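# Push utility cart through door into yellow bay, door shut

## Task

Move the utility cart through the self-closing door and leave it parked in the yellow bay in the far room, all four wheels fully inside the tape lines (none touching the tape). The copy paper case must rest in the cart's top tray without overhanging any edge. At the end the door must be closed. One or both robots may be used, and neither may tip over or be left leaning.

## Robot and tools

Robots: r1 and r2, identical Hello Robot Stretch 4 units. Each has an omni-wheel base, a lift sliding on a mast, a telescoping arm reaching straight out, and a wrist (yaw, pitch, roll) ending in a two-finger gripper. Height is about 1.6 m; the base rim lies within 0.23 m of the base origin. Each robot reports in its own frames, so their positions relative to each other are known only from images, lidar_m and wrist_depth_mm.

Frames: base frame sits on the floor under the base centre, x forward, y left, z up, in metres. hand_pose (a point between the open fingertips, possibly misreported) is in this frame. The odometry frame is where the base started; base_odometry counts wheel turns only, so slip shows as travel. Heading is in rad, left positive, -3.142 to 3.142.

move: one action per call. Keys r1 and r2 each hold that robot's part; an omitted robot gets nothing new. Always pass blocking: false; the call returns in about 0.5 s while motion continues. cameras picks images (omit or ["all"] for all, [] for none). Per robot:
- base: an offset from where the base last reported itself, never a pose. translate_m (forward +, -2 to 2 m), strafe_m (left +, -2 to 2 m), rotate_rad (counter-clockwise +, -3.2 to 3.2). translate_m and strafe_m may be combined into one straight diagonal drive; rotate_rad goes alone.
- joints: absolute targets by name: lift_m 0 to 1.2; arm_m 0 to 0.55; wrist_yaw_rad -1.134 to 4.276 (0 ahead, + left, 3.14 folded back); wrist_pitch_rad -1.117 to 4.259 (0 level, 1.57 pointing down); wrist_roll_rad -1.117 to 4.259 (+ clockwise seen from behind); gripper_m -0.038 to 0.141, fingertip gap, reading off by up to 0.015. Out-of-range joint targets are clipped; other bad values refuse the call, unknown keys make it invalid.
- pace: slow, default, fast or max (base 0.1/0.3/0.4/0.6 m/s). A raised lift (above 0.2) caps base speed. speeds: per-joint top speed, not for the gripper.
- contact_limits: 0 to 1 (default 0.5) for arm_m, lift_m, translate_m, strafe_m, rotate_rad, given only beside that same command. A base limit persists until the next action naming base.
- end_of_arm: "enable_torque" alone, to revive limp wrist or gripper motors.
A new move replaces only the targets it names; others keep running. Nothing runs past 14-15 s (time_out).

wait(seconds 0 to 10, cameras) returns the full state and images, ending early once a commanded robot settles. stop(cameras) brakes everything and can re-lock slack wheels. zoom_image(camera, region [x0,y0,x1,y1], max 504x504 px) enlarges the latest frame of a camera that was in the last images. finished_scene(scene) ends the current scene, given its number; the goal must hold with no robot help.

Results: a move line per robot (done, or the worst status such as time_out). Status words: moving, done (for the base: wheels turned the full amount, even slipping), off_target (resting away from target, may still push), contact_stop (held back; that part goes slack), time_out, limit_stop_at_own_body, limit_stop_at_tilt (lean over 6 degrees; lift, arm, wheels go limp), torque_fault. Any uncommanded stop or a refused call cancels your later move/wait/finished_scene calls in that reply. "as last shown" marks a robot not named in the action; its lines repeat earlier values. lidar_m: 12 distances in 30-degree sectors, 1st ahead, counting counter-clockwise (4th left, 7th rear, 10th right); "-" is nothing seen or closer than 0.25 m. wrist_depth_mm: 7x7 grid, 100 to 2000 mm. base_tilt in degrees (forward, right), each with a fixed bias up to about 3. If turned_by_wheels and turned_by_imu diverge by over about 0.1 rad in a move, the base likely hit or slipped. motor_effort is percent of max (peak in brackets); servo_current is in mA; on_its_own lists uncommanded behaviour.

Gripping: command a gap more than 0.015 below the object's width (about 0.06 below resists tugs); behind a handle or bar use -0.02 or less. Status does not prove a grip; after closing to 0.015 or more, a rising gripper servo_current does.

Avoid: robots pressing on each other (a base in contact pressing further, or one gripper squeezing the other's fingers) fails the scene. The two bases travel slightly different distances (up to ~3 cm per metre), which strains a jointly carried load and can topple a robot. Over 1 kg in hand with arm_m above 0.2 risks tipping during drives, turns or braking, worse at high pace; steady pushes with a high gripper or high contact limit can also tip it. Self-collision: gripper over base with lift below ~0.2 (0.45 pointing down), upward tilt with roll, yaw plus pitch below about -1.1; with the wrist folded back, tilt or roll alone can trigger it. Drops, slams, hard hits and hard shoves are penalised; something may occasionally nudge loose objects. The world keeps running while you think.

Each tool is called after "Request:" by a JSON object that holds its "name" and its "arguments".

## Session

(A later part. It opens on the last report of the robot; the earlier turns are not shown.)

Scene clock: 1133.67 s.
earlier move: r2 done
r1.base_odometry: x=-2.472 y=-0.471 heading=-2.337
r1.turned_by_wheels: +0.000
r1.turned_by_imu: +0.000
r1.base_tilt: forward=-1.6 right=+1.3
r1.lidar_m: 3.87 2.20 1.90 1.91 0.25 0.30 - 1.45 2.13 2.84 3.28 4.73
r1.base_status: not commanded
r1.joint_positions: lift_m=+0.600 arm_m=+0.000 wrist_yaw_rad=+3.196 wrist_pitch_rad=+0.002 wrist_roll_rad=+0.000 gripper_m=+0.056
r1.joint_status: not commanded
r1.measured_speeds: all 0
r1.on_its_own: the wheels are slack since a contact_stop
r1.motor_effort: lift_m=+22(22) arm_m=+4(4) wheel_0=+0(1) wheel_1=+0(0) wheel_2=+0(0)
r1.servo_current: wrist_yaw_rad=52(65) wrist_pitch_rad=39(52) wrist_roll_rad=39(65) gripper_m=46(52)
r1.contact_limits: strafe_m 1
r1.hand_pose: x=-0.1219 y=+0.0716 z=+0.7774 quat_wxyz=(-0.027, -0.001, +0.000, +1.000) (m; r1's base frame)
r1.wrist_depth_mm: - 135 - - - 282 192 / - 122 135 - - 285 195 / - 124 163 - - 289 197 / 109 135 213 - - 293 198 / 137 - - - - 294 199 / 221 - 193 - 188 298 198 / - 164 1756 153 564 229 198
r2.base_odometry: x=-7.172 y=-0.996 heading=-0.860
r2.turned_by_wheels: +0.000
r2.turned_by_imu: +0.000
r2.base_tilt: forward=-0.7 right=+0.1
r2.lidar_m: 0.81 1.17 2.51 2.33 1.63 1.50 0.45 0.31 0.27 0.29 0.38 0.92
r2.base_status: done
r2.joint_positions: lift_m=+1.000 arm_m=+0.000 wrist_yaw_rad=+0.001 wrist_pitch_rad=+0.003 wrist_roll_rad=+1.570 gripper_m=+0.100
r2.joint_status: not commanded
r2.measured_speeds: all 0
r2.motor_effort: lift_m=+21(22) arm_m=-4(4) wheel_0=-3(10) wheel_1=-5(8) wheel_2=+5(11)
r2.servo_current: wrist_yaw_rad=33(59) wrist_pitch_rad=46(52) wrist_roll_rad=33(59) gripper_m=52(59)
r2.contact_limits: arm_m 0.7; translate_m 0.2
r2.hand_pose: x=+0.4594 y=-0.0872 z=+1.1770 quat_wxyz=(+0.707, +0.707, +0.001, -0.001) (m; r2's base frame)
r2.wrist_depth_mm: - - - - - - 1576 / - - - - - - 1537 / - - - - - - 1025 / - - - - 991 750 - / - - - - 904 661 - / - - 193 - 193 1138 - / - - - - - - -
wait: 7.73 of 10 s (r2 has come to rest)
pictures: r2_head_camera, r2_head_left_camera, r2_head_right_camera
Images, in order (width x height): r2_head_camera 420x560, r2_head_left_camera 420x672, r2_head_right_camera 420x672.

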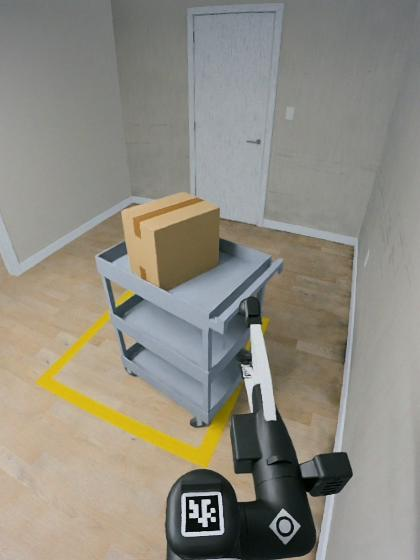

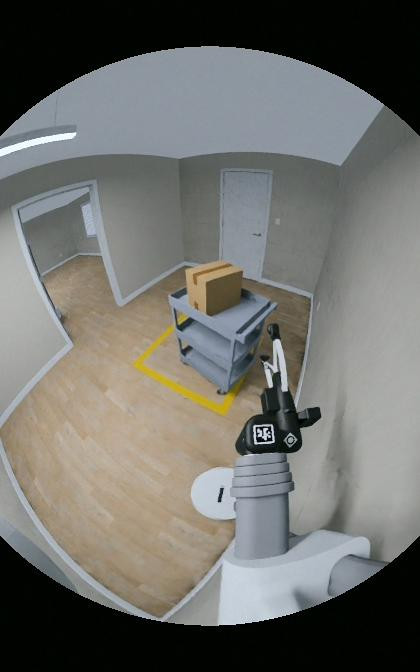

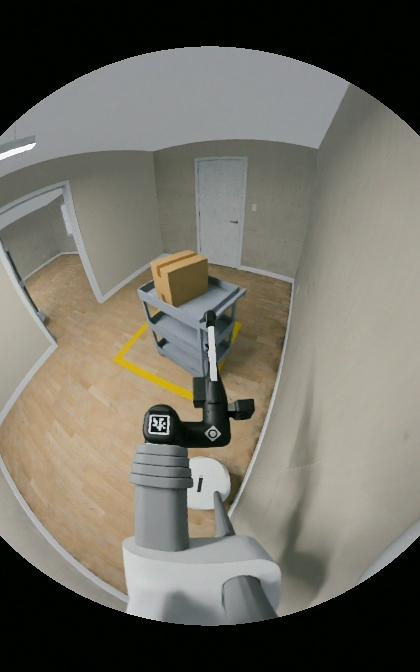

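Request:
{"name": "move", "arguments": {"blocking": false, "r2": {"base":{"rotate_rad":-0.42},"joints":{"gripper_m":-0.01},"contact_limits":{"rotate_rad":0.2},"pace":"slow"}, "cameras": []}}

Request:
{"name": "wait", "arguments": {"seconds": 4, "cameras": ["r2_head_left_camera"]}}

Request:
{"name": "wait", "arguments": {"seconds": 1, "cameras": ["r2_head_left_camera","r2_head_camera"]}}

Scene clock: 1156.63 s.
move: r2 moving
r1: as last shown
r1.base_tilt: forward=-1.6 right=+1.2
r1.lidar_m: 3.91 2.22 1.90 1.89 0.25 0.30 - 1.45 2.12 2.83 3.25 4.72
r1.on_its_own: the wheels are slack since a contact_stop
r1.servo_current: wrist_yaw_rad=46(59) wrist_pitch_rad=39(52) wrist_roll_rad=46(65) gripper_m=39(52)
r1.contact_limits: strafe_m 1
r1.wrist_depth_mm: - 134 - - - 281 193 / - 122 135 - - 285 194 / - 123 163 - - 290 196 / 109 135 213 - - 293 198 / 137 - - - - 293 200 / 221 - 193 - 187 296 198 / - 164 1808 153 559 229 199
r2.base_odometry: x=-7.172 y=-0.996 heading=-0.985
r2.turned_by_wheels: -0.125
r2.turned_by_imu: -0.121
r2.base_tilt: forward=-0.7 right=+0.0
r2.lidar_m: 0.82 1.00 2.49 2.50 1.72 1.52 0.54 0.33 0.28 0.28 0.35 0.69
r2.base_status: rotate_rad moving
r2.joint_positions: lift_m=+1.000 arm_m=+0.000 wrist_yaw_rad=+0.001 wrist_pitch_rad=+0.003 wrist_roll_rad=+1.570 gripper_m=+0.091
r2.joint_status: gripper_m moving
r2.measured_speeds: translate_m=+0.000 strafe_m=-0.001 rotate_rad=-0.485 lift_m=+0.000 arm_m=+0.000 wrist_yaw_rad=+0.000 wrist_pitch_rad=+0.000 wrist_roll_rad=+0.000
r2.motor_effort: lift_m=+21(21) arm_m=-4(4) wheel_0=+6(8) wheel_1=+8(8) wheel_2=+8(9)
r2.servo_current: wrist_yaw_rad=52(52) wrist_pitch_rad=39(52) wrist_roll_rad=46(52) gripper_m=59(91)
r2.contact_limits: arm_m 0.7; rotate_rad 0.2
r2.hand_pose: x=+0.4594 y=-0.0872 z=+1.1770 quat_wxyz=(+0.707, +0.707, +0.001, -0.001) (m; r2's base frame)
r2.wrist_depth_mm: - - - - - - 1618 / - - - - - - 1576 / - - - - - - 1576 / - - - - - 1118 976 / - - - - 991 707 - / - - 191 - 192 634 - / - - - - 820 759 -
pictures: none
No camera images: "cameras" was empty.

Scene clock: 1160.17 s.
earlier move: r2 done
r1.base_odometry: x=-2.472 y=-0.471 heading=-2.337
r1.turned_by_wheels: +0.000
r1.turned_by_imu: +0.000
r1.base_tilt: forward=-1.6 right=+1.3
r1.lidar_m: 3.91 2.24 1.90 1.88 0.25 0.31 - 1.41 2.15 2.83 3.28 4.73
r1.base_status: not commanded
r1.joint_positions: lift_m=+0.600 arm_m=+0.000 wrist_yaw_rad=+3.196 wrist_pitch_rad=+0.002 wrist_roll_rad=+0.000 gripper_m=+0.056
r1.joint_status: not commanded
r1.measured_speeds: all 0
r1.on_its_own: the wheels are slack since a contact_stop
r1.motor_effort: lift_m=+22(22) arm_m=+4(4) wheel_0=+0(1) wheel_1=+0(0) wheel_2=+0(0)
r1.servo_current: wrist_yaw_rad=39(72) wrist_pitch_rad=46(52) wrist_roll_rad=46(65) gripper_m=33(52)
r1.contact_limits: strafe_m 1
r1.hand_pose: x=-0.1219 y=+0.0716 z=+0.7774 quat_wxyz=(-0.027, -0.001, +0.000, +1.000) (m; r1's base frame)
r1.wrist_depth_mm: - 134 - - - 282 193 / - 122 135 - - 286 195 / - 123 163 - - 290 197 / 109 135 213 - - 294 198 / 137 - - - - 294 199 / 221 - 193 - 187 294 200 / - 164 1708 153 559 229 199
r2.base_odometry: x=-7.172 y=-0.996 heading=-1.279
r2.turned_by_wheels: -0.294
r2.turned_by_imu: -0.286
r2.base_tilt: forward=-0.7 right=+0.0
r2.lidar_m: 0.92 0.81 2.88 2.52 2.08 1.56 1.03 0.40 0.29 0.26 0.28 0.44
r2.base_status: done
r2.joint_positions: lift_m=+1.000 arm_m=+0.000 wrist_yaw_rad=+0.001 wrist_pitch_rad=+0.003 wrist_roll_rad=+1.570 gripper_m=-0.009
r2.joint_status: all done
r2.measured_speeds: all 0
r2.motor_effort: lift_m=+21(22) arm_m=-3(4) wheel_0=+4(9) wheel_1=+5(9) wheel_2=+5(9)
r2.servo_current: wrist_yaw_rad=59(59) wrist_pitch_rad=39(52) wrist_roll_rad=39(59) gripper_m=78(111)
r2.contact_limits: arm_m 0.7; rotate_rad 0.2
r2.hand_pose: x=+0.4594 y=-0.0872 z=+1.1770 quat_wxyz=(+0.707, +0.707, +0.001, -0.001) (m; r2's base frame)
r2.wrist_depth_mm: 397 402 384 389 389 415 - / - - - - - - - / - - - - - - 1618 / - - - - - - 1618 / - - - - - - 1618 / - - 186 202 180 - 1576 / - - - - - - 1042
wait: 3.53 of 4 s (r2 has come to rest)
pictures: r2_head_left_camera
Images, in order (width x height): r2_head_left_camera 420x672.

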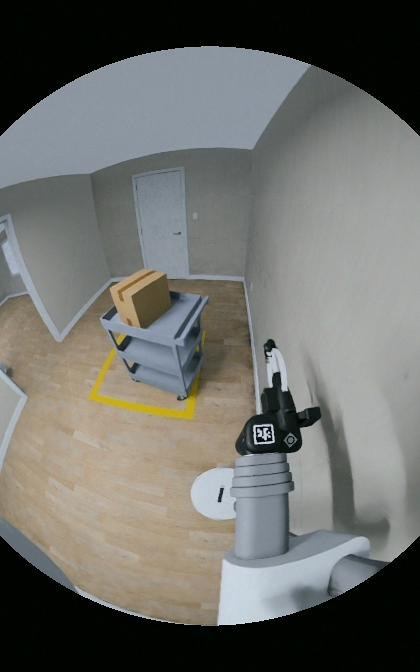

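Scene clock: 1161.17 s.
r1.base_odometry: x=-2.472 y=-0.471 heading=-2.337
r1.turned_by_wheels: +0.000
r1.turned_by_imu: +0.000
r1.base_tilt: forward=-1.6 right=+1.3
r1.lidar_m: 3.90 2.19 1.88 1.91 0.25 0.28 - 1.43 2.14 2.84 3.30 4.72
r1.base_status: not commanded
r1.joint_positions: lift_m=+0.600 arm_m=+0.000 wrist_yaw_rad=+3.196 wrist_pitch_rad=+0.002 wrist_roll_rad=+0.000 gripper_m=+0.056
r1.joint_status: not commanded
r1.measured_speeds: all 0
r1.on_its_own: the wheels are slack since a contact_stop
r1.motor_effort: lift_m=+22(22) arm_m=+4(4) wheel_0=+0(1) wheel_1=+0(0) wheel_2=+0(0)
r1.servo_current: wrist_yaw_rad=65(72) wrist_pitch_rad=39(52) wrist_roll_rad=39(65) gripper_m=39(52)
r1.contact_limits: strafe_m 1
r1.hand_pose: x=-0.1219 y=+0.0716 z=+0.7774 quat_wxyz=(-0.027, -0.001, +0.000, +1.000) (m; r1's base frame)
r1.wrist_depth_mm: - 135 - - - 281 193 / - 122 135 - - 285 195 / - 124 163 - - 290 198 / 109 135 213 - - 293 198 / 137 - - - - 296 199 / 223 - 194 - 188 294 198 / - 164 1708 153 564 229 199
r2.base_odometry: x=-7.172 y=-0.996 heading=-1.279
r2.turned_by_wheels: +0.000
r2.turned_by_imu: +0.000
r2.base_tilt: forward=-0.7 right=+0.1
r2.lidar_m: 0.89 0.81 2.86 2.51 2.06 1.58 1.03 0.40 0.29 0.28 0.31 0.46
r2.base_status: done
r2.joint_positions: lift_m=+1.000 arm_m=+0.000 wrist_yaw_rad=+0.001 wrist_pitch_rad=+0.003 wrist_roll_rad=+1.570 gripper_m=-0.009
r2.joint_status: all done
r2.measured_speeds: all 0
r2.motor_effort: lift_m=+21(22) arm_m=-4(4) wheel_0=+3(9) wheel_1=+5(9) wheel_2=+5(9)
r2.servo_current: wrist_yaw_rad=52(59) wrist_pitch_rad=39(52) wrist_roll_rad=52(59) gripper_m=85(111)
r2.contact_limits: arm_m 0.7; rotate_rad 0.2
r2.hand_pose: x=+0.4594 y=-0.0872 z=+1.1770 quat_wxyz=(+0.707, +0.707, +0.001, -0.001) (m; r2's base frame)
r2.wrist_depth_mm: 394 402 382 389 389 418 - / - - - - - - - / - - - - - - 1661 / - - - - - - 1661 / - - - - - - 1661 / - - 186 203 179 - 1576 / - - - - - - 1042
wait: 1.00 s; at rest by 0.27 s
pictures: r2_head_camera, r2_head_left_camera
Images, in order (width x height): r2_head_camera 420x560, r2_head_left_camera 420x672.

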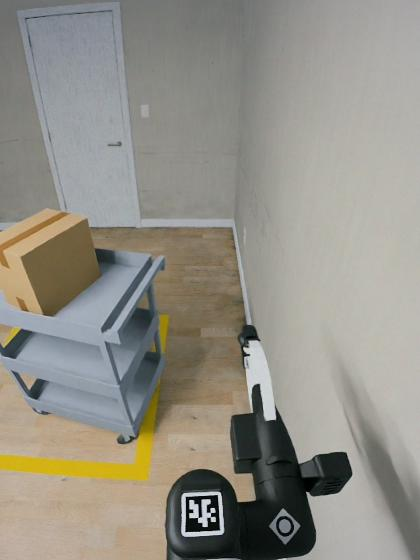

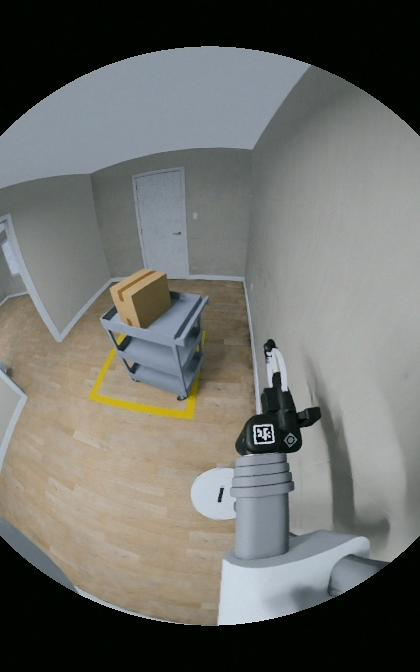

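Request:
{"name": "zoom_image", "arguments": {"camera": "r2_head_camera", "region": [0, 220, 220, 490]}}

Scaled by 1.867 from the camera's 420x560 image, which has a finer 1200x1600 frame.

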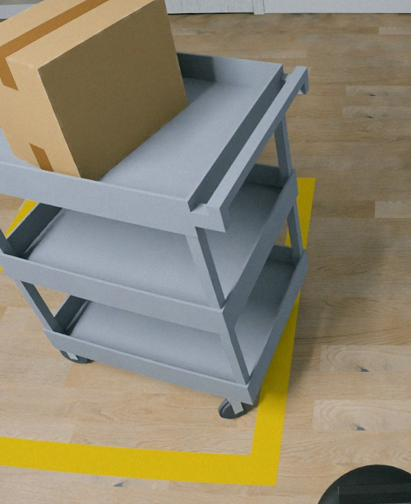

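Request:
{"name": "move", "arguments": {"blocking": false, "r2": {"base":{"translate_m":0.33},"joints":{"lift_m":0.688,"arm_m":0.2},"contact_limits":{"translate_m":0.2,"arm_m":0.1},"pace":"slow"}, "cameras": []}}

Request:
{"name": "wait", "arguments": {"seconds": 7, "cameras": ["r2_head_left_camera"]}}

Request:
{"name": "wait", "arguments": {"seconds": 0.3, "cameras": ["r2_head_left_camera","r2_head_camera","r2_wrist_camera"]}}

Scene clock: 1172.90 s.
move: r2 moving
r1: as last shown
r1.lidar_m: 3.90 2.19 1.91 1.90 0.25 0.30 - 1.44 2.14 2.85 3.27 4.72
r1.on_its_own: the wheels are slack since a contact_stop
r1.servo_current: wrist_yaw_rad=52(65) wrist_pitch_rad=39(52) wrist_roll_rad=59(59) gripper_m=46(46)
r1.contact_limits: strafe_m 1
r1.wrist_depth_mm: - 135 - - - 282 192 / - 122 134 - - 285 194 / - 123 163 - - 289 196 / 109 135 213 - - 296 198 / 137 - - - - 294 200 / 221 - 194 - 187 294 200 / - 164 1756 153 564 229 200
r2.base_odometry: x=-7.168 y=-1.008 heading=-1.279
r2.turned_by_wheels: +0.000
r2.turned_by_imu: +0.001
r2.base_tilt: forward=-0.7 right=+0.1
r2.lidar_m: 0.91 0.79 2.86 2.50 2.09 1.58 1.03 0.40 0.27 0.28 0.29 0.43
r2.base_status: translate_m moving
r2.joint_positions: lift_m=+0.975 arm_m=+0.012 wrist_yaw_rad=+0.001 wrist_pitch_rad=+0.003 wrist_roll_rad=+1.570 gripper_m=-0.009
r2.joint_status: lift_m moving; arm_m moving
r2.measured_speeds: translate_m=+0.048 strafe_m=+0.000 rotate_rad=-0.001 lift_m=-0.097 arm_m=+0.049 wrist_yaw_rad=+0.000 wrist_pitch_rad=+0.000 wrist_roll_rad=+0.000
r2.motor_effort: lift_m=+13(20) arm_m=+4(13) wheel_0=+10(10) wheel_1=+6(7) wheel_2=-8(9)
r2.servo_current: wrist_yaw_rad=39(46) wrist_pitch_rad=46(46) wrist_roll_rad=46(59) gripper_m=85(85)
r2.contact_limits: arm_m 0.1; translate_m 0.2
r2.hand_pose: x=+0.4718 y=-0.0872 z=+1.1523 quat_wxyz=(+0.707, +0.707, +0.001, -0.001) (m; r2's base frame)
r2.wrist_depth_mm: 394 404 384 392 389 418 - / - - - - - - - / - - - - - - 1576 / - - - - - - 1576 / - - - - - - 1576 / - - 186 203 180 - 991 / - - - - - - 991
pictures: none
No camera images: "cameras" was empty.

Scene clock: 1177.00 s.
earlier move: r2 done
r1.base_odometry: x=-2.472 y=-0.471 heading=-2.337
r1.turned_by_wheels: +0.000
r1.turned_by_imu: +0.000
r1.base_tilt: forward=-1.6 right=+1.3
r1.lidar_m: 3.90 2.23 1.91 1.89 0.25 0.31 - 1.44 2.12 2.83 3.27 4.72
r1.base_status: not commanded
r1.joint_positions: lift_m=+0.600 arm_m=+0.000 wrist_yaw_rad=+3.196 wrist_pitch_rad=+0.002 wrist_roll_rad=+0.000 gripper_m=+0.056
r1.joint_status: not commanded
r1.measured_speeds: all 0
r1.on_its_own: the wheels are slack since a contact_stop
r1.motor_effort: lift_m=+22(22) arm_m=+4(4) wheel_0=+0(1) wheel_1=+0(0) wheel_2=+0(0)
r1.servo_current: wrist_yaw_rad=46(72) wrist_pitch_rad=46(52) wrist_roll_rad=52(65) gripper_m=39(52)
r1.contact_limits: strafe_m 1
r1.hand_pose: x=-0.1219 y=+0.0716 z=+0.7774 quat_wxyz=(-0.027, -0.001, +0.000, +1.000) (m; r1's base frame)
r1.wrist_depth_mm: - 134 - - - 279 192 / - 122 135 - - 286 195 / - 123 163 - - 290 196 / 109 135 213 - - 293 198 / 137 - - - - 293 200 / 222 - 193 - 187 297 198 / - 164 1708 153 554 229 198
r2.base_odometry: x=-7.077 y=-1.312 heading=-1.279
r2.turned_by_wheels: +0.000
r2.turned_by_imu: +0.001
r2.base_tilt: forward=-0.7 right=+0.1
r2.lidar_m: 0.76 0.52 0.74 2.51 2.55 1.89 1.05 0.44 0.27 0.28 0.33 0.44
r2.base_status: done
r2.joint_positions: lift_m=+0.688 arm_m=+0.200 wrist_yaw_rad=+0.001 wrist_pitch_rad=+0.003 wrist_roll_rad=+1.570 gripper_m=-0.009
r2.joint_status: all done
r2.measured_speeds: all 0
r2.motor_effort: lift_m=+14(20) arm_m=+8(13) wheel_0=+4(10) wheel_1=+5(8) wheel_2=-6(11)
r2.servo_current: wrist_yaw_rad=46(65) wrist_pitch_rad=33(46) wrist_roll_rad=46(65) gripper_m=78(91)
r2.contact_limits: arm_m 0.1; translate_m 0.2
r2.hand_pose: x=+0.6591 y=-0.0872 z=+0.8656 quat_wxyz=(+0.707, +0.707, +0.001, -0.001) (m; r2's base frame)
r2.wrist_depth_mm: - - 413 - - - - / - - - - - - - / - - - - - 1708 1205 / - - - - - 1756 1205 / - - - - - 1808 1205 / - - 186 202 181 1618 1205 / - - - - - - 1205
wait: 4.10 of 7 s (r2 has come to rest)
pictures: r2_head_left_camera
Images, in order (width x height): r2_head_left_camera 420x672.

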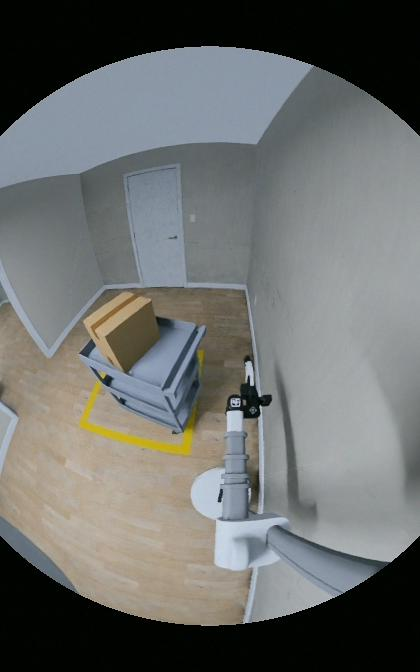

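Scene clock: 1177.30 s.
r1.base_odometry: x=-2.472 y=-0.471 heading=-2.337
r1.turned_by_wheels: +0.000
r1.turned_by_imu: +0.000
r1.base_tilt: forward=-1.6 right=+1.3
r1.lidar_m: 3.89 2.22 1.91 1.89 0.25 0.29 - 1.43 2.16 2.84 3.27 4.72
r1.base_status: not commanded
r1.joint_positions: lift_m=+0.600 arm_m=+0.000 wrist_yaw_rad=+3.196 wrist_pitch_rad=+0.002 wrist_roll_rad=+0.000 gripper_m=+0.056
r1.joint_status: not commanded
r1.measured_speeds: all 0
r1.on_its_own: the wheels are slack since a contact_stop
r1.motor_effort: lift_m=+22(22) arm_m=+4(4) wheel_0=+0(1) wheel_1=+0(0) wheel_2=+0(0)
r1.servo_current: wrist_yaw_rad=59(72) wrist_pitch_rad=46(52) wrist_roll_rad=39(65) gripper_m=39(52)
r1.contact_limits: strafe_m 1
r1.hand_pose: x=-0.1219 y=+0.0716 z=+0.7774 quat_wxyz=(-0.027, -0.001, +0.000, +1.000) (m; r1's base frame)
r1.wrist_depth_mm: - 134 - - - 282 192 / - 122 134 - - 285 195 / - 123 163 - - 290 197 / 109 135 213 - - 293 199 / 137 - - - - 296 199 / 221 - 194 - 187 296 198 / - 163 1756 153 559 229 198
r2.base_odometry: x=-7.077 y=-1.312 heading=-1.279
r2.turned_by_wheels: +0.000
r2.turned_by_imu: +0.000
r2.base_tilt: forward=-0.7 right=+0.1
r2.lidar_m: 0.71 0.49 0.72 2.49 2.52 1.91 1.09 0.43 0.30 0.26 0.32 0.46
r2.base_status: done
r2.joint_positions: lift_m=+0.688 arm_m=+0.200 wrist_yaw_rad=+0.001 wrist_pitch_rad=+0.003 wrist_roll_rad=+1.570 gripper_m=-0.009
r2.joint_status: all done
r2.measured_speeds: all 0
r2.motor_effort: lift_m=+14(20) arm_m=+8(13) wheel_0=+4(10) wheel_1=+4(8) wheel_2=-6(11)
r2.servo_current: wrist_yaw_rad=39(65) wrist_pitch_rad=39(46) wrist_roll_rad=46(65) gripper_m=78(91)
r2.contact_limits: arm_m 0.1; translate_m 0.2
r2.hand_pose: x=+0.6591 y=-0.0872 z=+0.8656 quat_wxyz=(+0.707, +0.707, +0.001, -0.001) (m; r2's base frame)
r2.wrist_depth_mm: - - 410 - - - - / - - - - - - - / - - - - - 1756 1229 / - - - - - 1708 1205 / - - - - - 1661 1205 / - - 186 202 181 1576 1205 / - - - - - - 1205
wait: 0.30 s; at rest by 0.27 s
pictures: r2_head_camera, r2_head_left_camera, r2_wrist_camera
Images, in order (width x height): r2_head_camera 420x560, r2_head_left_camera 420x672, r2_wrist_camera 616x392.

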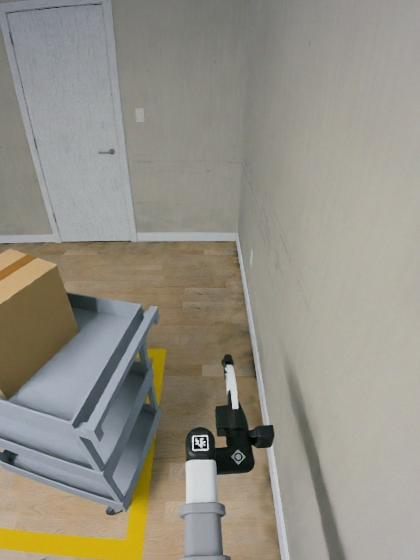

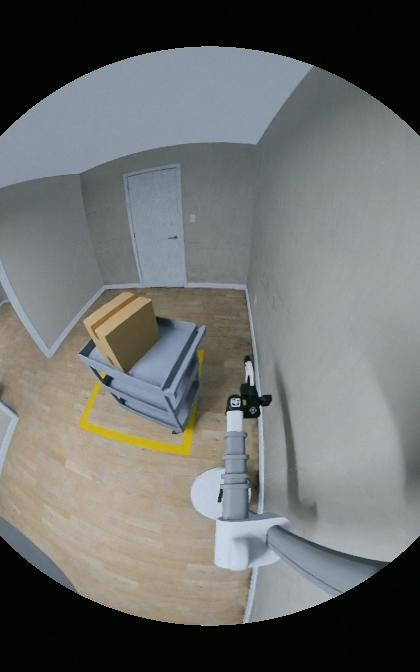

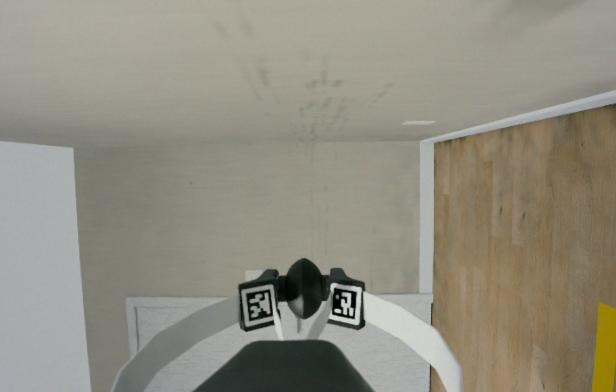

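Request:
{"name": "move", "arguments": {"blocking": false, "r2": {"base":{"strafe_m":0.28},"contact_limits":{"strafe_m":0.5},"pace":"slow"}, "cameras": []}}

Request:
{"name": "wait", "arguments": {"seconds": 5, "cameras": []}}

Request:
{"name": "wait", "arguments": {"seconds": 0.3, "cameras": ["r2_head_left_camera","r2_head_camera","r2_wrist_camera"]}}

Scene clock: 1186.53 s.
move: r2 moving
r1: as last shown
r1.lidar_m: 3.91 2.24 1.90 1.89 0.25 0.29 - 1.46 2.15 2.84 3.25 4.72
r1.on_its_own: the wheels are slack since a contact_stop
r1.servo_current: wrist_yaw_rad=65(65) wrist_pitch_rad=39(46) wrist_roll_rad=46(59) gripper_m=39(46)
r1.contact_limits: strafe_m 1
r1.wrist_depth_mm: - 134 - - - 282 192 / - 122 135 - - 285 195 / - 123 163 - - 290 196 / 109 135 213 - - 294 197 / 137 - - - - 294 199 / 221 - 193 - 188 296 199 / - 164 1756 153 559 229 198
r2.base_odometry: x=-7.063 y=-1.307 heading=-1.279
r2.turned_by_wheels: +0.000
r2.turned_by_imu: +0.000
r2.base_tilt: forward=-0.7 right=+0.0
r2.lidar_m: 0.68 0.51 0.77 2.50 2.51 1.91 1.16 0.45 0.32 0.30 0.31 0.49
r2.base_status: strafe_m moving
r2.joint_positions: lift_m=+0.688 arm_m=+0.200 wrist_yaw_rad=+0.001 wrist_pitch_rad=+0.003 wrist_roll_rad=+1.570 gripper_m=-0.009
r2.joint_status: not commanded
r2.measured_speeds: translate_m=+0.000 strafe_m=+0.055 rotate_rad=+0.000 lift_m=+0.000 arm_m=+0.000 wrist_yaw_rad=+0.000 wrist_pitch_rad=+0.000 wrist_roll_rad=+0.000
r2.motor_effort: lift_m=+14(14) arm_m=+8(8) wheel_0=-8(8) wheel_1=+9(10) wheel_2=+0(4)
r2.servo_current: wrist_yaw_rad=59(59) wrist_pitch_rad=39(46) wrist_roll_rad=59(59) gripper_m=78(85)
r2.contact_limits: arm_m 0.1; strafe_m 0.5
r2.hand_pose: x=+0.6591 y=-0.0872 z=+0.8656 quat_wxyz=(+0.707, +0.707, +0.001, -0.001) (m; r2's base frame)
r2.wrist_depth_mm: - - - - - - - / - - - - - - - / - - - - - 1708 1205 / - - - - - 1708 1205 / - - - - - 1756 1229 / - - 186 202 181 1618 1182 / - - - - - - 1205
pictures: none
No camera images: "cameras" was empty.

Scene clock: 1189.97 s.
earlier move: r2 done
r1.base_odometry: x=-2.472 y=-0.471 heading=-2.337
r1.turned_by_wheels: +0.000
r1.turned_by_imu: +0.000
r1.base_tilt: forward=-1.6 right=+1.3
r1.lidar_m: 3.88 2.22 1.89 1.91 0.25 0.30 - 1.44 2.15 2.85 3.28 4.73
r1.base_status: not commanded
r1.joint_positions: lift_m=+0.600 arm_m=+0.000 wrist_yaw_rad=+3.196 wrist_pitch_rad=+0.002 wrist_roll_rad=+0.000 gripper_m=+0.056
r1.joint_status: not commanded
r1.measured_speeds: all 0
r1.on_its_own: the wheels are slack since a contact_stop
r1.motor_effort: lift_m=+22(22) arm_m=+4(4) wheel_0=+0(1) wheel_1=+0(0) wheel_2=+0(0)
r1.servo_current: wrist_yaw_rad=52(72) wrist_pitch_rad=39(52) wrist_roll_rad=52(65) gripper_m=39(52)
r1.contact_limits: strafe_m 1
r1.hand_pose: x=-0.1219 y=+0.0716 z=+0.7774 quat_wxyz=(-0.027, -0.001, +0.000, +1.000) (m; r1's base frame)
r1.wrist_depth_mm: - 134 - - - 281 193 / - 122 135 - - 286 195 / - 124 163 - - 290 196 / 109 135 212 - - 293 198 / 137 - - - - 296 199 / 221 - 193 - 188 296 198 / - 164 1756 153 559 229 198
r2.base_odometry: x=-6.809 y=-1.231 heading=-1.280
r2.turned_by_wheels: -0.001
r2.turned_by_imu: +0.000
r2.base_tilt: forward=-0.7 right=+0.1
r2.lidar_m: 0.47 0.48 0.89 2.23 2.33 1.91 1.81 0.82 0.61 0.56 0.61 0.90
r2.base_status: done
r2.joint_positions: lift_m=+0.688 arm_m=+0.200 wrist_yaw_rad=-0.006 wrist_pitch_rad=+0.003 wrist_roll_rad=+1.570 gripper_m=-0.009
r2.joint_status: not commanded
r2.measured_speeds: all 0
r2.motor_effort: lift_m=+14(14) arm_m=+7(8) wheel_0=-9(11) wheel_1=+2(10) wheel_2=-1(4)
r2.servo_current: wrist_yaw_rad=46(59) wrist_pitch_rad=39(46) wrist_roll_rad=46(65) gripper_m=85(91)
r2.contact_limits: arm_m 0.1; strafe_m 0.5
r2.hand_pose: x=+0.6586 y=-0.0891 z=+0.8656 quat_wxyz=(+0.707, +0.707, -0.001, -0.003) (m; r2's base frame)
r2.wrist_depth_mm: - - - - - - 1118 / - - - - - 1537 1182 / - - - - - 1708 1205 / - - - - - 1708 1182 / - - - 362 - 1756 1138 / - - 189 202 182 1618 488 / - - - - - 1756 508
wait: 3.43 of 5 s (r2 has come to rest)
pictures: none
No camera images: "cameras" was empty.

Scene clock: 1190.27 s.
r1.base_odometry: x=-2.472 y=-0.471 heading=-2.337
r1.turned_by_wheels: +0.000
r1.turned_by_imu: +0.000
r1.base_tilt: forward=-1.6 right=+1.3
r1.lidar_m: 3.90 2.20 1.91 1.89 0.25 0.29 - 1.41 2.13 2.84 3.28 4.73
r1.base_status: not commanded
r1.joint_positions: lift_m=+0.600 arm_m=+0.000 wrist_yaw_rad=+3.196 wrist_pitch_rad=+0.002 wrist_roll_rad=+0.000 gripper_m=+0.056
r1.joint_status: not commanded
r1.measured_speeds: all 0
r1.on_its_own: the wheels are slack since a contact_stop
r1.motor_effort: lift_m=+22(22) arm_m=+4(4) wheel_0=+0(1) wheel_1=+0(0) wheel_2=+0(0)
r1.servo_current: wrist_yaw_rad=52(72) wrist_pitch_rad=46(52) wrist_roll_rad=46(65) gripper_m=46(52)
r1.contact_limits: strafe_m 1
r1.hand_pose: x=-0.1219 y=+0.0716 z=+0.7774 quat_wxyz=(-0.027, -0.001, +0.000, +1.000) (m; r1's base frame)
r1.wrist_depth_mm: - 135 - - - 282 193 / - 122 135 - - 287 194 / - 123 163 - - 289 196 / 109 135 213 - - 294 198 / 137 - - - - 294 199 / 222 - 194 - 188 297 198 / - 164 1756 153 559 229 198
r2.base_odometry: x=-6.809 y=-1.231 heading=-1.280
r2.turned_by_wheels: +0.000
r2.turned_by_imu: +0.000
r2.base_tilt: forward=-0.7 right=+0.1
r2.lidar_m: 0.46 0.51 0.87 2.22 2.32 1.89 1.84 0.77 0.60 0.57 0.60 0.89
r2.base_status: done
r2.joint_positions: lift_m=+0.688 arm_m=+0.200 wrist_yaw_rad=-0.006 wrist_pitch_rad=+0.003 wrist_roll_rad=+1.570 gripper_m=-0.009
r2.joint_status: not commanded
r2.measured_speeds: all 0
r2.motor_effort: lift_m=+14(14) arm_m=+7(8) wheel_0=-9(11) wheel_1=+2(10) wheel_2=-1(4)
r2.servo_current: wrist_yaw_rad=46(59) wrist_pitch_rad=46(46) wrist_roll_rad=59(65) gripper_m=72(91)
r2.contact_limits: arm_m 0.1; strafe_m 0.5
r2.hand_pose: x=+0.6586 y=-0.0891 z=+0.8656 quat_wxyz=(+0.707, +0.707, -0.001, -0.003) (m; r2's base frame)
r2.wrist_depth_mm: - - - - - - 1098 / - - - - - 1576 1182 / - - - - - 1756 1182 / - - - - - 1756 1182 / - - - 362 - 1808 1138 / - - 189 202 182 1576 492 / - - - - - 1756 504
wait: 0.30 s; at rest by 0.27 s
pictures: r2_head_camera, r2_head_left_camera, r2_wrist_camera
Images, in order (width x height): r2_head_camera 420x560, r2_head_left_camera 420x672, r2_wrist_camera 616x392.

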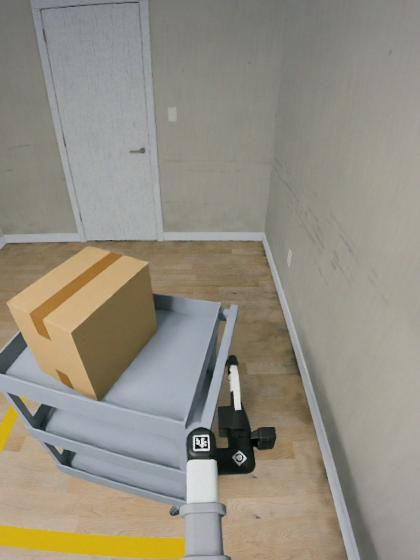

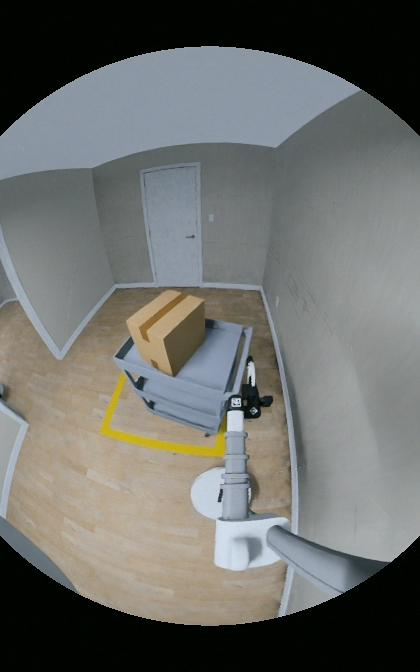

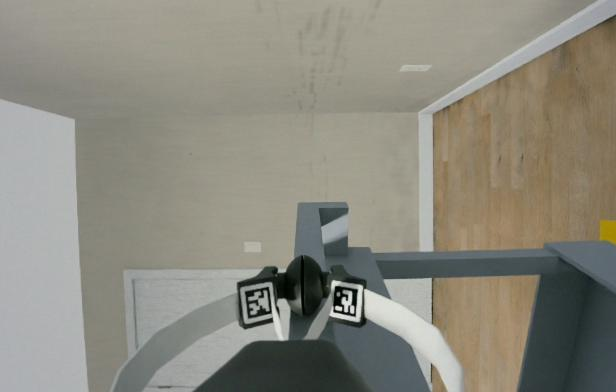

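Request:
{"name": "move", "arguments": {"blocking": false, "r2": {"base":{"rotate_rad":0.15},"joints":{"arm_m":0.26},"contact_limits":{"rotate_rad":0.5,"arm_m":0.2},"pace":"slow"}, "cameras": []}}

Request:
{"name": "wait", "arguments": {"seconds": 3, "cameras": []}}

Request:
{"name": "move", "arguments": {"blocking": false, "r2": {"base":{"strafe_m":0.1},"contact_limits":{"strafe_m":0.6},"pace":"slow"}, "cameras": []}}

Request:
{"name": "wait", "arguments": {"seconds": 4, "cameras": ["r2_head_left_camera","r2_head_camera","r2_wrist_camera"]}}

Scene clock: 1199.70 s.
move: r2 moving
r1: as last shown
r1.lidar_m: 3.91 2.22 1.89 1.90 0.25 0.30 - 1.43 2.14 2.86 3.27 4.73
r1.on_its_own: the wheels are slack since a contact_stop
r1.motor_effort: lift_m=+22(22) arm_m=+4(4) wheel_0=+0(0) wheel_1=+0(0) wheel_2=+0(0)
r1.servo_current: wrist_yaw_rad=26(78) wrist_pitch_rad=39(46) wrist_roll_rad=39(59) gripper_m=46(46)
r1.contact_limits: strafe_m 1
r1.wrist_depth_mm: - 135 - - - 283 192 / - 122 135 - - 289 195 / - 123 163 - - 290 197 / 109 136 213 - - 291 198 / 137 - - - - 294 200 / 220 - 193 - 188 293 200 / - 164 1708 153 559 229 199
r2.base_odometry: x=-6.810 y=-1.231 heading=-1.169
r2.turned_by_wheels: +0.110
r2.turned_by_imu: +0.068
r2.base_tilt: forward=-0.7 right=+0.1
r2.lidar_m: 0.47 0.53 2.47 2.23 2.37 1.89 1.64 0.75 0.57 0.55 0.60 0.93
r2.base_status: rotate_rad moving
r2.joint_positions: lift_m=+0.688 arm_m=+0.212 wrist_yaw_rad=-0.023 wrist_pitch_rad=+0.003 wrist_roll_rad=+1.570 gripper_m=-0.009
r2.joint_status: arm_m moving
r2.measured_speeds: translate_m=+0.003 strafe_m=-0.003 rotate_rad=+0.300 lift_m=+0.000 arm_m=+0.051 wrist_yaw_rad=+0.000 wrist_pitch_rad=+0.000 wrist_roll_rad=+0.000
r2.motor_effort: lift_m=+14(14) arm_m=+7(14) wheel_0=-17(18) wheel_1=-10(17) wheel_2=-23(29)
r2.servo_current: wrist_yaw_rad=137(143) wrist_pitch_rad=46(46) wrist_roll_rad=52(52) gripper_m=72(78)
r2.contact_limits: arm_m 0.2; rotate_rad 0.5
r2.hand_pose: x=+0.6695 y=-0.0941 z=+0.8656 quat_wxyz=(+0.707, +0.707, -0.007, -0.009) (m; r2's base frame)
r2.wrist_depth_mm: - - - - - - 1118 / - - - - - 1661 1182 / - - - - - 1756 1205 / - - - - - 1708 1205 / - - - 351 - 1756 466 / - - 186 201 181 1618 492 / - - - - 268 1499 508
pictures: none
No camera images: "cameras" was empty.

Scene clock: 1201.03 s.
earlier move: r2 done
r1.base_odometry: x=-2.472 y=-0.471 heading=-2.337
r1.turned_by_wheels: +0.000
r1.turned_by_imu: +0.000
r1.base_tilt: forward=-1.6 right=+1.3
r1.lidar_m: 3.89 2.22 1.91 1.89 0.25 0.29 - 1.43 2.14 2.83 3.27 4.72
r1.base_status: not commanded
r1.joint_positions: lift_m=+0.600 arm_m=+0.000 wrist_yaw_rad=+3.196 wrist_pitch_rad=+0.002 wrist_roll_rad=+0.000 gripper_m=+0.056
r1.joint_status: not commanded
r1.measured_speeds: all 0
r1.on_its_own: the wheels are slack since a contact_stop
r1.motor_effort: lift_m=+22(22) arm_m=+4(4) wheel_0=+0(1) wheel_1=+0(0) wheel_2=+0(0)
r1.servo_current: wrist_yaw_rad=39(78) wrist_pitch_rad=46(52) wrist_roll_rad=59(65) gripper_m=46(46)
r1.contact_limits: strafe_m 1
r1.hand_pose: x=-0.1219 y=+0.0716 z=+0.7774 quat_wxyz=(-0.027, -0.001, +0.000, +1.000) (m; r1's base frame)
r1.wrist_depth_mm: - 134 - - - 283 193 / - 122 135 - - 286 194 / - 124 163 - - 293 196 / 109 135 213 - - 293 199 / 137 - - - - 296 199 / 221 - 193 - 187 296 200 / - 163 1756 154 559 229 198
r2.base_odometry: x=-6.809 y=-1.231 heading=-1.131
r2.turned_by_wheels: +0.038
r2.turned_by_imu: +0.030
r2.base_tilt: forward=-0.7 right=+0.1
r2.lidar_m: 0.51 0.58 2.47 2.22 2.29 1.88 1.48 0.72 0.56 0.54 0.62 0.98
r2.base_status: done
r2.joint_positions: lift_m=+0.688 arm_m=+0.260 wrist_yaw_rad=-0.003 wrist_pitch_rad=+0.003 wrist_roll_rad=+1.570 gripper_m=-0.009
r2.joint_status: all done
r2.measured_speeds: all 0
r2.motor_effort: lift_m=+14(14) arm_m=+7(14) wheel_0=-3(22) wheel_1=-4(17) wheel_2=-7(29)
r2.servo_current: wrist_yaw_rad=59(143) wrist_pitch_rad=39(46) wrist_roll_rad=46(59) gripper_m=72(85)
r2.contact_limits: arm_m 0.2; rotate_rad 0.5
r2.hand_pose: x=+0.7188 y=-0.0882 z=+0.8656 quat_wxyz=(+0.707, +0.707, +0.000, -0.002) (m; r2's base frame)
r2.wrist_depth_mm: - - - - - 1576 1160 / - - - - - 1708 1182 / - - - - - 1708 1205 / - - - - - 1708 1205 / - - - 442 - 1708 1078 / - - 186 194 180 1618 492 / - - - - - 1756 517
wait: 1.33 of 3 s (r2 has come to rest)
pictures: none
No camera images: "cameras" was empty.

Scene clock: 1201.53 s.
move: r2 moving
r1: as last shown
r1.lidar_m: 3.89 2.21 1.89 1.91 0.25 0.30 - 1.45 2.16 2.84 3.28 4.73
r1.on_its_own: the wheels are slack since a contact_stop
r1.servo_current: wrist_yaw_rad=59(65) wrist_pitch_rad=46(52) wrist_roll_rad=52(52) gripper_m=39(46)
r1.contact_limits: strafe_m 1
r1.wrist_depth_mm: - 134 - - - 281 191 / - 122 134 - - 287 195 / - 123 163 - - 289 197 / 109 135 212 - - 293 199 / 137 - - - - 296 199 / 221 - 194 - 187 294 199 / - 164 1756 154 559 229 200
r2.base_odometry: x=-6.796 y=-1.225 heading=-1.131
r2.turned_by_wheels: +0.000
r2.turned_by_imu: +0.000
r2.base_tilt: forward=-0.7 right=+0.1
r2.lidar_m: 0.51 0.57 2.46 2.20 2.32 1.87 1.57 0.76 0.57 0.56 0.65 0.99
r2.base_status: strafe_m moving
r2.joint_positions: lift_m=+0.688 arm_m=+0.260 wrist_yaw_rad=-0.003 wrist_pitch_rad=+0.003 wrist_roll_rad=+1.570 gripper_m=-0.009
r2.joint_status: not commanded
r2.measured_speeds: translate_m=+0.001 strafe_m=+0.057 rotate_rad=-0.004 lift_m=+0.000 arm_m=+0.000 wrist_yaw_rad=+0.000 wrist_pitch_rad=+0.000 wrist_roll_rad=+0.000
r2.motor_effort: lift_m=+14(14) arm_m=+8(8) wheel_0=-9(9) wheel_1=+9(9) wheel_2=+0(6)
r2.servo_current: wrist_yaw_rad=46(59) wrist_pitch_rad=52(52) wrist_roll_rad=46(52) gripper_m=78(85)
r2.contact_limits: arm_m 0.2; strafe_m 0.6
r2.hand_pose: x=+0.7188 y=-0.0882 z=+0.8656 quat_wxyz=(+0.707, +0.707, +0.000, -0.002) (m; r2's base frame)
r2.wrist_depth_mm: - - - - - 1537 1182 / - - - - - 1708 1182 / - - - - - 1756 1182 / - - - - - 1756 1182 / - - - 364 - 1618 473 / - - 187 202 181 1661 492 / - - - - - 1808 508
pictures: none
No camera images: "cameras" was empty.

Scene clock: 1203.17 s.
earlier move: r2 done
r1.base_odometry: x=-2.472 y=-0.471 heading=-2.337
r1.turned_by_wheels: +0.000
r1.turned_by_imu: +0.000
r1.base_tilt: forward=-1.6 right=+1.2
r1.lidar_m: 3.90 2.24 1.87 1.90 0.25 0.30 - 1.43 2.14 2.84 3.28 4.72
r1.base_status: not commanded
r1.joint_positions: lift_m=+0.600 arm_m=+0.000 wrist_yaw_rad=+3.196 wrist_pitch_rad=+0.002 wrist_roll_rad=+0.000 gripper_m=+0.056
r1.joint_status: not commanded
r1.measured_speeds: all 0
r1.on_its_own: the wheels are slack since a contact_stop
r1.motor_effort: lift_m=+22(22) arm_m=+4(4) wheel_0=+1(1) wheel_1=+0(0) wheel_2=+0(0)
r1.servo_current: wrist_yaw_rad=52(65) wrist_pitch_rad=39(52) wrist_roll_rad=46(65) gripper_m=46(46)
r1.contact_limits: strafe_m 1
r1.hand_pose: x=-0.1219 y=+0.0716 z=+0.7774 quat_wxyz=(-0.027, -0.001, +0.000, +1.000) (m; r1's base frame)
r1.wrist_depth_mm: - 135 - - - 281 192 / - 122 135 - - 285 195 / - 123 163 - - 289 197 / 109 135 213 - - 293 198 / 137 - - - - 294 199 / 222 - 194 - 187 294 198 / - 164 1756 153 554 229 200
r2.base_odometry: x=-6.719 y=-1.189 heading=-1.131
r2.turned_by_wheels: +0.000
r2.turned_by_imu: -0.002
r2.base_tilt: forward=-0.7 right=+0.1
r2.lidar_m: 0.52 0.60 2.39 2.13 2.33 1.85 1.74 0.85 0.67 0.64 0.71 1.14
r2.base_status: done
r2.joint_positions: lift_m=+0.688 arm_m=+0.260 wrist_yaw_rad=-0.003 wrist_pitch_rad=+0.003 wrist_roll_rad=+1.570 gripper_m=-0.009
r2.joint_status: not commanded
r2.measured_speeds: all 0
r2.motor_effort: lift_m=+14(14) arm_m=+7(8) wheel_0=-4(23) wheel_1=+5(9) wheel_2=-6(8)
r2.servo_current: wrist_yaw_rad=39(104) wrist_pitch_rad=39(52) wrist_roll_rad=39(59) gripper_m=72(85)
r2.contact_limits: arm_m 0.2; strafe_m 0.6
r2.hand_pose: x=+0.7188 y=-0.0882 z=+0.8656 quat_wxyz=(+0.707, +0.707, +0.000, -0.002) (m; r2's base frame)
r2.wrist_depth_mm: - - - - - 1618 1160 / - - - - - 1756 1182 / - - - - - 1756 1205 / - - - - - 1756 1205 / - - - 469 - 1708 492 / - - 186 193 181 1618 517 / - - - - - - -
wait: 1.63 of 4 s (r2 has come to rest)
pictures: r2_head_camera, r2_head_left_camera, r2_wrist_camera
Images, in order (width x height): r2_head_camera 420x560, r2_head_left_camera 420x672, r2_wrist_camera 616x392.

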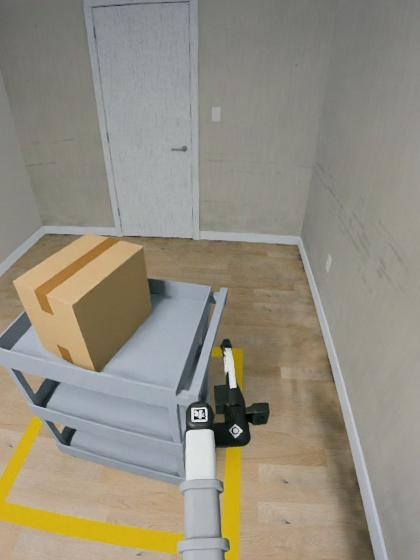

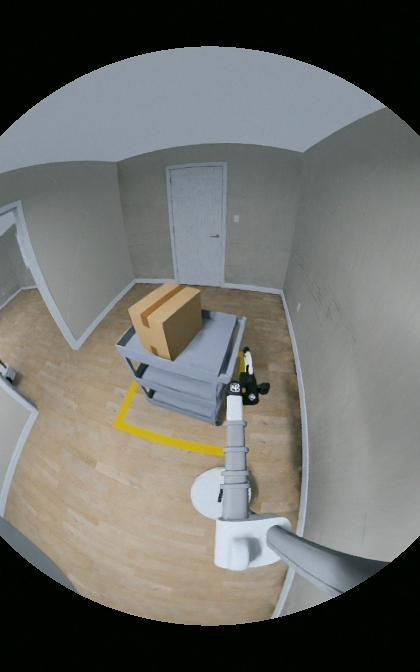

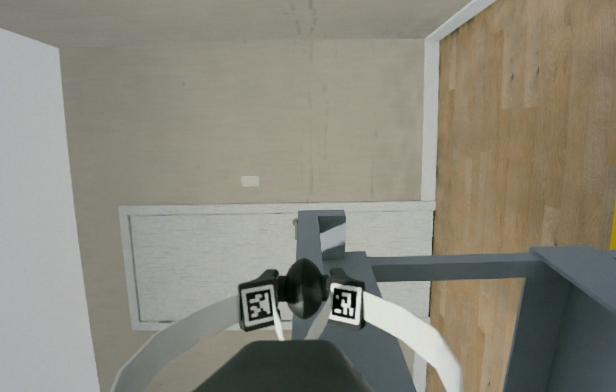

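Request:
{"name": "zoom_image", "arguments": {"camera": "r2_head_camera", "region": [0, 300, 260, 560]}}

Request:
{"name": "zoom_image", "arguments": {"camera": "r2_head_left_camera", "region": [100, 300, 270, 470]}}

Scaled by 1.938 from the camera's 420x560 image, which has a finer 1200x1600 frame.

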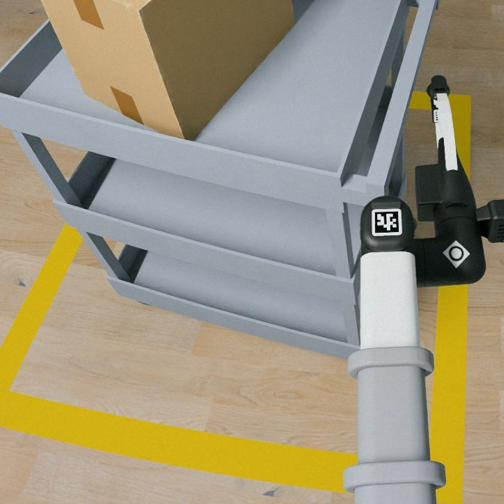

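Scaled by 2.965 from the camera's 420x672 image, which has a finer 600x960 frame.

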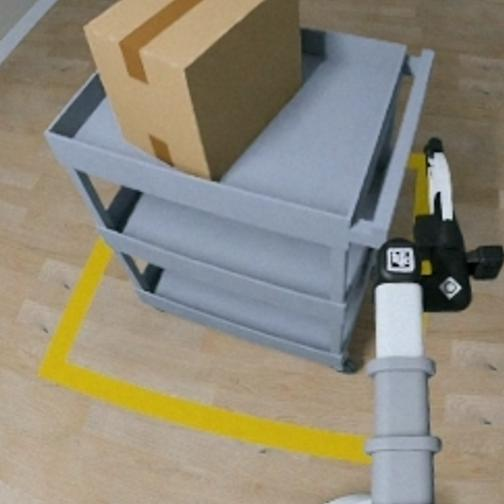

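Request:
{"name": "move", "arguments": {"blocking": false, "r2": {"base":{"strafe_m":-0.3},"contact_limits":{"strafe_m":0.2},"pace":"slow"}, "cameras": []}}

Request:
{"name": "wait", "arguments": {"seconds": 6, "cameras": ["r2_head_left_camera","r2_head_camera"]}}

Request:
{"name": "zoom_image", "arguments": {"camera": "r2_head_camera", "region": [0, 220, 240, 560]}}

Scene clock: 1214.47 s.
move: r2 moving
r1: as last shown
r1.base_tilt: forward=-1.6 right=+1.3
r1.lidar_m: 3.90 2.24 1.90 1.89 0.25 0.30 - 1.42 2.14 2.85 3.27 4.73
r1.on_its_own: the wheels are slack since a contact_stop
r1.motor_effort: lift_m=+22(22) arm_m=+4(4) wheel_0=+0(1) wheel_1=+0(0) wheel_2=+0(0)
r1.servo_current: wrist_yaw_rad=65(65) wrist_pitch_rad=33(52) wrist_roll_rad=59(59) gripper_m=46(46)
r1.contact_limits: strafe_m 1
r1.wrist_depth_mm: - 135 - - - 282 192 / - 122 135 - - 287 194 / - 124 163 - - 290 197 / 108 135 212 - - 293 198 / 137 - - - - 296 198 / 222 - 193 - 188 296 198 / - 164 1756 153 554 229 199
r2.base_odometry: x=-6.732 y=-1.195 heading=-1.131
r2.turned_by_wheels: +0.000
r2.turned_by_imu: +0.001
r2.base_tilt: forward=-0.7 right=+0.1
r2.lidar_m: 0.54 0.60 2.42 2.13 2.34 1.86 1.71 0.85 0.64 0.65 0.71 1.10
r2.base_status: strafe_m moving
r2.joint_positions: lift_m=+0.688 arm_m=+0.260 wrist_yaw_rad=-0.003 wrist_pitch_rad=+0.003 wrist_roll_rad=+1.570 gripper_m=-0.009
r2.joint_status: not commanded
r2.measured_speeds: translate_m=+0.000 strafe_m=-0.057 rotate_rad=+0.001 lift_m=+0.000 arm_m=+0.000 wrist_yaw_rad=+0.000 wrist_pitch_rad=+0.000 wrist_roll_rad=+0.000
r2.motor_effort: lift_m=+14(14) arm_m=+7(7) wheel_0=+5(10) wheel_1=-8(9) wheel_2=+0(5)
r2.servo_current: wrist_yaw_rad=46(59) wrist_pitch_rad=33(46) wrist_roll_rad=39(59) gripper_m=78(78)
r2.contact_limits: arm_m 0.2; strafe_m 0.2
r2.hand_pose: x=+0.7188 y=-0.0882 z=+0.8656 quat_wxyz=(+0.707, +0.707, +0.000, -0.002) (m; r2's base frame)
r2.wrist_depth_mm: - - - - - 1661 1182 / - - - - - 1708 1182 / - - - - - 1708 1205 / - - - - - 1756 1182 / - - - 469 - 1756 1138 / - - 186 194 177 1576 517 / - - - - - - -
pictures: none
No camera images: "cameras" was empty.

Scene clock: 1218.13 s.
earlier move: r2 done
r1.base_odometry: x=-2.472 y=-0.471 heading=-2.337
r1.turned_by_wheels: +0.000
r1.turned_by_imu: +0.000
r1.base_tilt: forward=-1.6 right=+1.2
r1.lidar_m: 3.89 2.23 1.90 1.90 0.25 0.30 - 1.43 2.11 2.84 3.26 4.71
r1.base_status: not commanded
r1.joint_positions: lift_m=+0.600 arm_m=+0.000 wrist_yaw_rad=+3.196 wrist_pitch_rad=+0.002 wrist_roll_rad=+0.000 gripper_m=+0.056
r1.joint_status: not commanded
r1.measured_speeds: all 0
r1.on_its_own: the wheels are slack since a contact_stop
r1.motor_effort: lift_m=+22(22) arm_m=+4(4) wheel_0=+0(1) wheel_1=+0(0) wheel_2=+0(0)
r1.servo_current: wrist_yaw_rad=33(72) wrist_pitch_rad=46(52) wrist_roll_rad=39(65) gripper_m=46(46)
r1.contact_limits: strafe_m 1
r1.hand_pose: x=-0.1219 y=+0.0716 z=+0.7774 quat_wxyz=(-0.027, -0.001, +0.000, +1.000) (m; r1's base frame)
r1.wrist_depth_mm: - 135 - - - 283 192 / - 122 135 - - 285 194 / - 124 163 - - 290 197 / 109 135 213 - - 293 198 / 137 - - - - 296 198 / 222 - 194 - 188 296 199 / - 164 1708 153 564 229 199
r2.base_odometry: x=-6.990 y=-1.316 heading=-1.131
r2.turned_by_wheels: +0.000
r2.turned_by_imu: +0.000
r2.base_tilt: forward=-0.7 right=+0.0
r2.lidar_m: 0.89 0.63 0.91 2.43 2.33 1.89 1.00 0.46 0.36 0.35 0.41 0.64
r2.base_status: done
r2.joint_positions: lift_m=+0.688 arm_m=+0.260 wrist_yaw_rad=-0.003 wrist_pitch_rad=+0.003 wrist_roll_rad=+1.570 gripper_m=-0.009
r2.joint_status: not commanded
r2.measured_speeds: all 0
r2.motor_effort: lift_m=+14(14) arm_m=+7(8) wheel_0=+5(12) wheel_1=-4(9) wheel_2=+0(5)
r2.servo_current: wrist_yaw_rad=33(59) wrist_pitch_rad=33(52) wrist_roll_rad=59(65) gripper_m=78(85)
r2.contact_limits: arm_m 0.2; strafe_m 0.2
r2.hand_pose: x=+0.7188 y=-0.0882 z=+0.8656 quat_wxyz=(+0.707, +0.707, +0.000, -0.002) (m; r2's base frame)
r2.wrist_depth_mm: - - - - - - 1078 / - - - - - 1576 1182 / - - - - - 1708 1182 / - - - - - 1708 1205 / - - - - - 1756 1182 / - - 186 202 181 1618 1205 / - - - - - - 1205
wait: 3.67 of 6 s (r2 has come to rest)
pictures: r2_head_camera, r2_head_left_camera
Images, in order (width x height): r2_head_camera 420x560, r2_head_left_camera 420x672.

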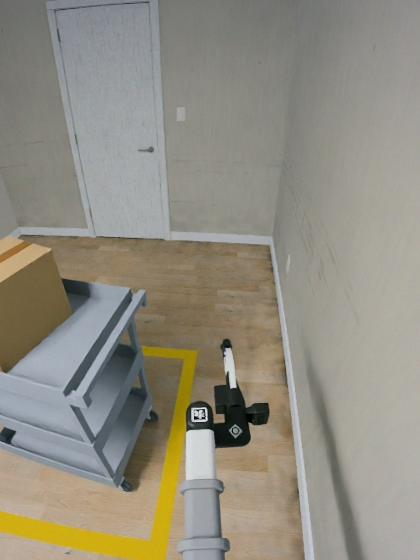

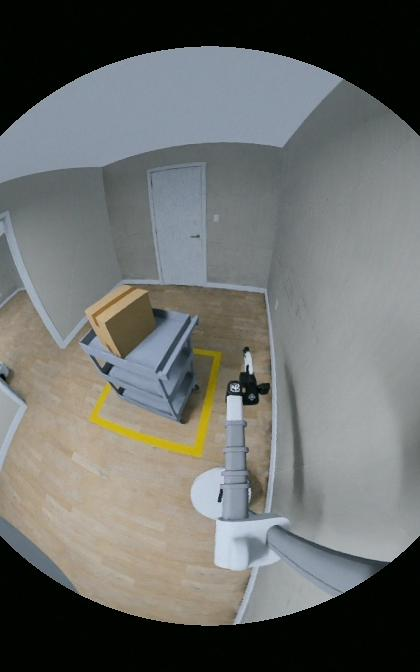

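Scaled by 1.482 from the camera's 420x560 image, which has a finer 1200x1600 frame.

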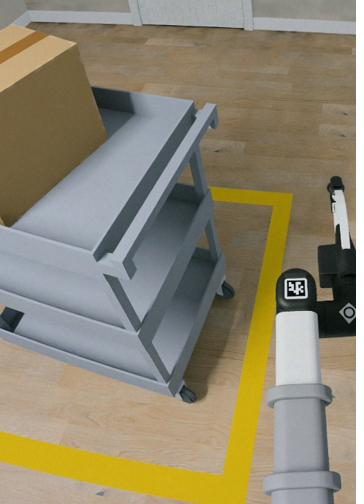

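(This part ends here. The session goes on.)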